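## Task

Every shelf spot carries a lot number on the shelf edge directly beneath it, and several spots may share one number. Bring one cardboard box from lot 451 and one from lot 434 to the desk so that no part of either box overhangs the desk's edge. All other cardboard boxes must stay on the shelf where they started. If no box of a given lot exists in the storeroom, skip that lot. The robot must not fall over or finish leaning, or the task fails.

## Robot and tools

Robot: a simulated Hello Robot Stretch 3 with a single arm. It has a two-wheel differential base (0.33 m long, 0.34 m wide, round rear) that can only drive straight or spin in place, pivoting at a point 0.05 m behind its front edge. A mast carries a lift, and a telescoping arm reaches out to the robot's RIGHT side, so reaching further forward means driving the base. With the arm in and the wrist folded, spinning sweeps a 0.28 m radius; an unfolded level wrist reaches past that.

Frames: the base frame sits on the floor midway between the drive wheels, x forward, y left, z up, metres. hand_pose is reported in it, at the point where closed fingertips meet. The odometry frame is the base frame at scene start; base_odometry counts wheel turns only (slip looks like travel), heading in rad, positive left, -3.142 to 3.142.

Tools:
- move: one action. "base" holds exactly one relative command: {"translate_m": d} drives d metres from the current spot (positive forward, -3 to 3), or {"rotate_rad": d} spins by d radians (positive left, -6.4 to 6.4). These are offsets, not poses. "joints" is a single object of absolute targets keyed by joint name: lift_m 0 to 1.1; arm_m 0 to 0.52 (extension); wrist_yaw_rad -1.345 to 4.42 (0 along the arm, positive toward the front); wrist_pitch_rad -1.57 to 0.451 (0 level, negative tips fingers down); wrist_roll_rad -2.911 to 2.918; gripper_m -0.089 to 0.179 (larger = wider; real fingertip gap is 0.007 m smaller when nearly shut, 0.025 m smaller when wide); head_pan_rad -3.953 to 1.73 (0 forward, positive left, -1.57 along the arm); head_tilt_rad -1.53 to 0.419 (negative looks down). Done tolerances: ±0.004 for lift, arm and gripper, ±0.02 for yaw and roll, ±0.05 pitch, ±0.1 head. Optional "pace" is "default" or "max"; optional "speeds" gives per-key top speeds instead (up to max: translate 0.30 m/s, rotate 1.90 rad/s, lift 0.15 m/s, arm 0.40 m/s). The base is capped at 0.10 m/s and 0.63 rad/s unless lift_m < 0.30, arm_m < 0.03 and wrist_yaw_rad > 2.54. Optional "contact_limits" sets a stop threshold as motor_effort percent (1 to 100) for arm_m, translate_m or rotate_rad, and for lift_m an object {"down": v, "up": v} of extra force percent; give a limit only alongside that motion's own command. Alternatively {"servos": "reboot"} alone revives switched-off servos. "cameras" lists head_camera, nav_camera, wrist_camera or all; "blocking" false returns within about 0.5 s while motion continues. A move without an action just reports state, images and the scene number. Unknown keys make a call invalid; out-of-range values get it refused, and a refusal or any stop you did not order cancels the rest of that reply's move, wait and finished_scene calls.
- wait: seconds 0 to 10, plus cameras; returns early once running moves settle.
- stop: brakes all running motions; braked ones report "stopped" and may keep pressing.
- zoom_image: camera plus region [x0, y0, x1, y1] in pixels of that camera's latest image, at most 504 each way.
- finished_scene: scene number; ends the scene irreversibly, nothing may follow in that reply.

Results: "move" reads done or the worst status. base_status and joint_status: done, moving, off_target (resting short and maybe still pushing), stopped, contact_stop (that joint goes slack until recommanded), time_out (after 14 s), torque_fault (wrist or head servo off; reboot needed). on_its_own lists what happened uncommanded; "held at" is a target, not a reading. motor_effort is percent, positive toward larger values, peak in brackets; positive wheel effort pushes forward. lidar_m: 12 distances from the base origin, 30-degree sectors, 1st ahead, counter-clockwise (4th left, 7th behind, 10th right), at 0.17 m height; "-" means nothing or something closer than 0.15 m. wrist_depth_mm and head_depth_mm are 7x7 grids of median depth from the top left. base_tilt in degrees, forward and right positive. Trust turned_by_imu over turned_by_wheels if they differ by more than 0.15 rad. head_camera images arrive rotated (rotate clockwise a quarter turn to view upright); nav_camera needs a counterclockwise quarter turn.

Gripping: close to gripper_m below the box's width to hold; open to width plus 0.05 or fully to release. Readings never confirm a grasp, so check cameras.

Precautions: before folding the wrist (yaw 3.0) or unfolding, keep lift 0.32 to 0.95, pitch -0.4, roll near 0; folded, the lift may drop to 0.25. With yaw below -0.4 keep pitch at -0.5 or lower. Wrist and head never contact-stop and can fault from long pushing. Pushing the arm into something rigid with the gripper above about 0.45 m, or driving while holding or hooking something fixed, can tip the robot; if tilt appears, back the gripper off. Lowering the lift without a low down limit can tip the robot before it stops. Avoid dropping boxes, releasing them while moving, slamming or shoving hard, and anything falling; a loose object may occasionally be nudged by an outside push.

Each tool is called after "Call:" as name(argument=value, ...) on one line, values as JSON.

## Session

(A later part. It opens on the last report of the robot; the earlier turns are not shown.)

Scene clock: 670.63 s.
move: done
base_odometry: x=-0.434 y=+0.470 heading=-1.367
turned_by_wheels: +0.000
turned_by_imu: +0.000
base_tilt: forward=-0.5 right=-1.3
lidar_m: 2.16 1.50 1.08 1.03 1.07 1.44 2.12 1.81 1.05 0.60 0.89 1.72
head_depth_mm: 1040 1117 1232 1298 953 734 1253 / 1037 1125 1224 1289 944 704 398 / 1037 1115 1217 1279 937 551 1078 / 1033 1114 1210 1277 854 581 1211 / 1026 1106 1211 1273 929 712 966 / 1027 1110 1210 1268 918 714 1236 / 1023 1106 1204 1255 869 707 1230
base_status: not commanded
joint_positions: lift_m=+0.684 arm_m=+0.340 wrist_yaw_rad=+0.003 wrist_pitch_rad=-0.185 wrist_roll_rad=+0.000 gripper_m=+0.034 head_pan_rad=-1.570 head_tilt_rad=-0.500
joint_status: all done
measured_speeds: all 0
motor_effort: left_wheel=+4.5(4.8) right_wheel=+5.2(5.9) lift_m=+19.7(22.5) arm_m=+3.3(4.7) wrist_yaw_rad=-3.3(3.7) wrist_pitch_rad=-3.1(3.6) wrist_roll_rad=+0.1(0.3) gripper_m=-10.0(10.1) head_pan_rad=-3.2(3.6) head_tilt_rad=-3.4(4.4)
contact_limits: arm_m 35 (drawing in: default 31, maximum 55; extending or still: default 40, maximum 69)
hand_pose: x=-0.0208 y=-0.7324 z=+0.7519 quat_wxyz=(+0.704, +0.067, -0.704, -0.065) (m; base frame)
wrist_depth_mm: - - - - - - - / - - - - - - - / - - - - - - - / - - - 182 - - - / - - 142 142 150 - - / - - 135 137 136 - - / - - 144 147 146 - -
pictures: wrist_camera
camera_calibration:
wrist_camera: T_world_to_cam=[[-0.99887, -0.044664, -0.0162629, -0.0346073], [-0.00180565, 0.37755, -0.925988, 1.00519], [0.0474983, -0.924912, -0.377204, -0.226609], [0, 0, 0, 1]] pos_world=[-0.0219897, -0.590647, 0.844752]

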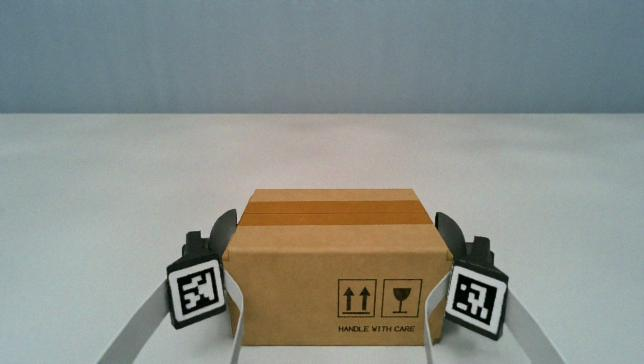

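Call:
move(joints={"lift_m": 0.690}, speeds={"lift_m": 0.02})

Call:
move(joints={"gripper_m": 0.165})

Call:
move(joints={"lift_m": 0.80})

Call:
move(joints={"arm_m": 0.0}, pace="max", cameras=["nav_camera"])

Scene clock: 677.77 s.
move: done
base_odometry: x=-0.434 y=+0.470 heading=-1.367
turned_by_wheels: +0.000
turned_by_imu: +0.000
base_tilt: forward=-0.3 right=-1.1
lidar_m: 2.16 1.50 1.08 1.03 1.07 1.44 2.12 1.81 1.04 0.60 0.89 1.71
head_depth_mm: 1043 1126 1231 1285 956 731 1258 / 1035 1123 1224 1292 947 686 392 / 1029 1116 1220 1290 937 546 1119 / 1029 1115 1216 1286 851 578 1207 / 1026 1114 1206 1266 926 714 968 / 1025 1108 1203 1275 919 709 1233 / 1017 1105 1204 1267 870 707 1223
base_status: not commanded
joint_positions: lift_m=+0.690 arm_m=+0.340 wrist_yaw_rad=+0.003 wrist_pitch_rad=-0.207 wrist_roll_rad=+0.000 gripper_m=+0.034 head_pan_rad=-1.570 head_tilt_rad=-0.500
joint_status: all done
measured_speeds: all 0
motor_effort: left_wheel=+4.1(4.9) right_wheel=+4.8(5.6) lift_m=+29.0(30.0) arm_m=-1.9(2.3) wrist_yaw_rad=-2.6(3.4) wrist_pitch_rad=+0.8(3.2) wrist_roll_rad=-0.2(0.3) gripper_m=-10.2(10.3) head_pan_rad=-3.1(3.6) head_tilt_rad=-4.2(4.4)
contact_limits: arm_m 35 (drawing in: default 31, maximum 55; extending or still: default 40, maximum 69)
hand_pose: x=-0.0208 y=-0.7308 z=+0.7525 quat_wxyz=(+0.704, +0.074, -0.703, -0.072) (m; base frame)
wrist_depth_mm: - - - - - - - / - - - - - - - / - - - - - - - / - - - 179 - - - / - - 143 143 149 - - / - - 135 137 136 - - / - - 145 147 147 - -
pictures: none

Scene clock: 679.60 s.
move: done
base_odometry: x=-0.434 y=+0.470 heading=-1.367
turned_by_wheels: +0.000
turned_by_imu: +0.000
base_tilt: forward=-0.3 right=-1.1
lidar_m: 2.16 1.50 1.08 1.03 1.07 1.44 2.12 1.81 1.04 0.60 0.89 1.71
head_depth_mm: 1039 1125 1230 1305 956 731 1261 / 1042 1122 1221 1288 946 684 392 / 1035 1121 1227 1285 940 548 1123 / 1034 1113 1218 1276 856 579 1213 / 1027 1109 1209 1276 929 710 973 / 1028 1111 1203 1270 920 711 1226 / 1018 1108 1203 1263 866 707 1219
base_status: not commanded
joint_positions: lift_m=+0.690 arm_m=+0.340 wrist_yaw_rad=+0.002 wrist_pitch_rad=-0.214 wrist_roll_rad=+0.000 gripper_m=+0.165 head_pan_rad=-1.570 head_tilt_rad=-0.500
joint_status: all done
measured_speeds: all 0
motor_effort: left_wheel=+4.0(4.9) right_wheel=+4.6(5.7) lift_m=+29.4(29.4) arm_m=-5.0(5.0) wrist_yaw_rad=-2.6(3.9) wrist_pitch_rad=+2.1(2.1) wrist_roll_rad=-0.1(0.3) gripper_m=+0.5(84.1) head_pan_rad=-2.9(3.7) head_tilt_rad=-3.8(4.6)
contact_limits: arm_m 35 (drawing in: default 31, maximum 55; extending or still: default 40, maximum 69)
hand_pose: x=-0.0210 y=-0.7303 z=+0.7508 quat_wxyz=(+0.703, +0.076, -0.703, -0.075) (m; base frame)
wrist_depth_mm: - - - - - - - / - - - - - - - / - - - - - - - / - - - 174 - - - / - 145 133 139 146 - - / - 123 138 136 137 134 - / - 118 - 147 147 - 102
pictures: none

Scene clock: 681.43 s.
move: done
base_odometry: x=-0.434 y=+0.470 heading=-1.367
turned_by_wheels: +0.000
turned_by_imu: +0.000
base_tilt: forward=-0.2 right=-1.2
lidar_m: 2.16 1.50 1.08 1.03 1.06 1.44 2.11 1.82 1.04 0.61 0.89 1.71
head_depth_mm: 1039 1124 1226 1297 954 712 296 / 1036 1124 1220 1291 511 368 638 / 1037 1116 1216 1279 504 699 1216 / 1029 1116 1213 1278 532 695 1217 / 1035 1110 1207 1271 887 716 968 / 1023 1110 1204 1271 918 709 1225 / 1026 1106 1199 1266 869 707 1220
base_status: not commanded
joint_positions: lift_m=+0.800 arm_m=+0.340 wrist_yaw_rad=+0.002 wrist_pitch_rad=-0.215 wrist_roll_rad=+0.000 gripper_m=+0.165 head_pan_rad=-1.570 head_tilt_rad=-0.500
joint_status: all done
measured_speeds: all 0
motor_effort: left_wheel=+4.8(4.9) right_wheel=+5.0(5.5) lift_m=+31.4(33.4) arm_m=-7.7(7.9) wrist_yaw_rad=-3.0(3.9) wrist_pitch_rad=+2.3(2.3) wrist_roll_rad=+0.1(0.3) gripper_m=+0.5(1.2) head_pan_rad=-3.0(3.7) head_tilt_rad=-3.0(4.3)
contact_limits: arm_m 35 (drawing in: default 31, maximum 55; extending or still: default 40, maximum 69)
hand_pose: x=-0.0210 y=-0.7302 z=+0.8606 quat_wxyz=(+0.703, +0.077, -0.703, -0.075) (m; base frame)
wrist_depth_mm: - - - - - - - / - - - - - - - / - - - - - - - / - - - - - - - / - 145 - - - - - / - 123 - - - 134 - / - 118 - 220 - - 102
pictures: none

Scene clock: 683.57 s.
move: done
base_odometry: x=-0.434 y=+0.470 heading=-1.367
turned_by_wheels: +0.000
turned_by_imu: +0.000
base_tilt: forward=-0.3 right=-1.1
lidar_m: 2.15 1.50 1.08 1.03 1.07 1.43 2.12 1.81 1.04 0.60 0.90 1.71
head_depth_mm: 1040 1128 1224 1294 956 732 1264 / 1039 1126 1223 1287 954 730 1245 / 1028 1117 1218 1283 939 723 637 / 1034 1113 1212 1282 852 720 325 / 1029 1109 1206 1282 925 714 927 / 1025 1107 1204 1274 915 710 1224 / 1024 1101 1201 1270 867 706 1229
base_status: not commanded
joint_positions: lift_m=+0.800 arm_m=+0.001 wrist_yaw_rad=+0.002 wrist_pitch_rad=-0.216 wrist_roll_rad=+0.000 gripper_m=+0.165 head_pan_rad=-1.570 head_tilt_rad=-0.500
joint_status: all done
measured_speeds: all 0
motor_effort: left_wheel=+4.6(4.8) right_wheel=+4.8(5.8) lift_m=+26.6(31.2) arm_m=-12.6(14.3) wrist_yaw_rad=-2.9(3.7) wrist_pitch_rad=+2.2(2.5) wrist_roll_rad=-0.2(0.3) gripper_m=+0.6(1.0) head_pan_rad=-3.0(3.9) head_tilt_rad=-3.0(4.3)
hand_pose: x=-0.0210 y=-0.3907 z=+0.8604 quat_wxyz=(+0.703, +0.077, -0.703, -0.076) (m; base frame)
wrist_depth_mm: - - - - - - - / - - - - - - - / - - - - - - - / - 534 - 496 - - - / - 145 - - - - - / - 123 - - - 134 - / 116 121 - - - - 102
pictures: nav_camera (sideways)
camera_calibration:
nav_camera: T_world_to_cam=[[0.0173068, -0.456102, 0.889759, -1.11487], [-0.999793, -0.017414, 0.0105204, 0.0426236], [0.0106959, -0.889757, -0.456309, 0.547076], [0, 0, 0, 1]] pos_world=[0.0560582, -0.0209893, 1.24116]

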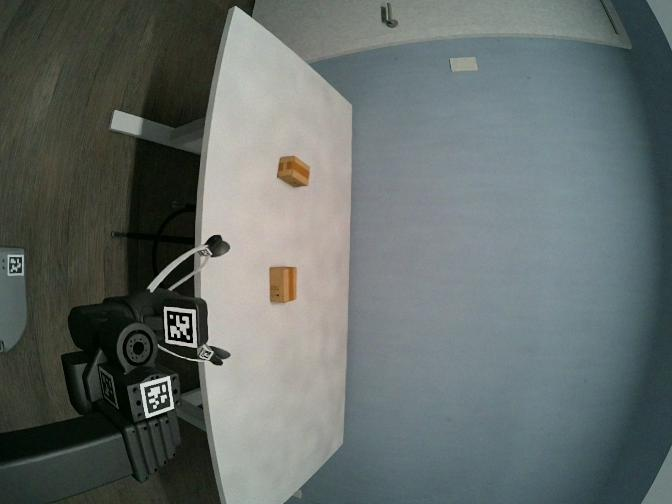

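Both boxes on the desk.

Call:
finished_scene(scene=2)

The scene is finished: the task was done.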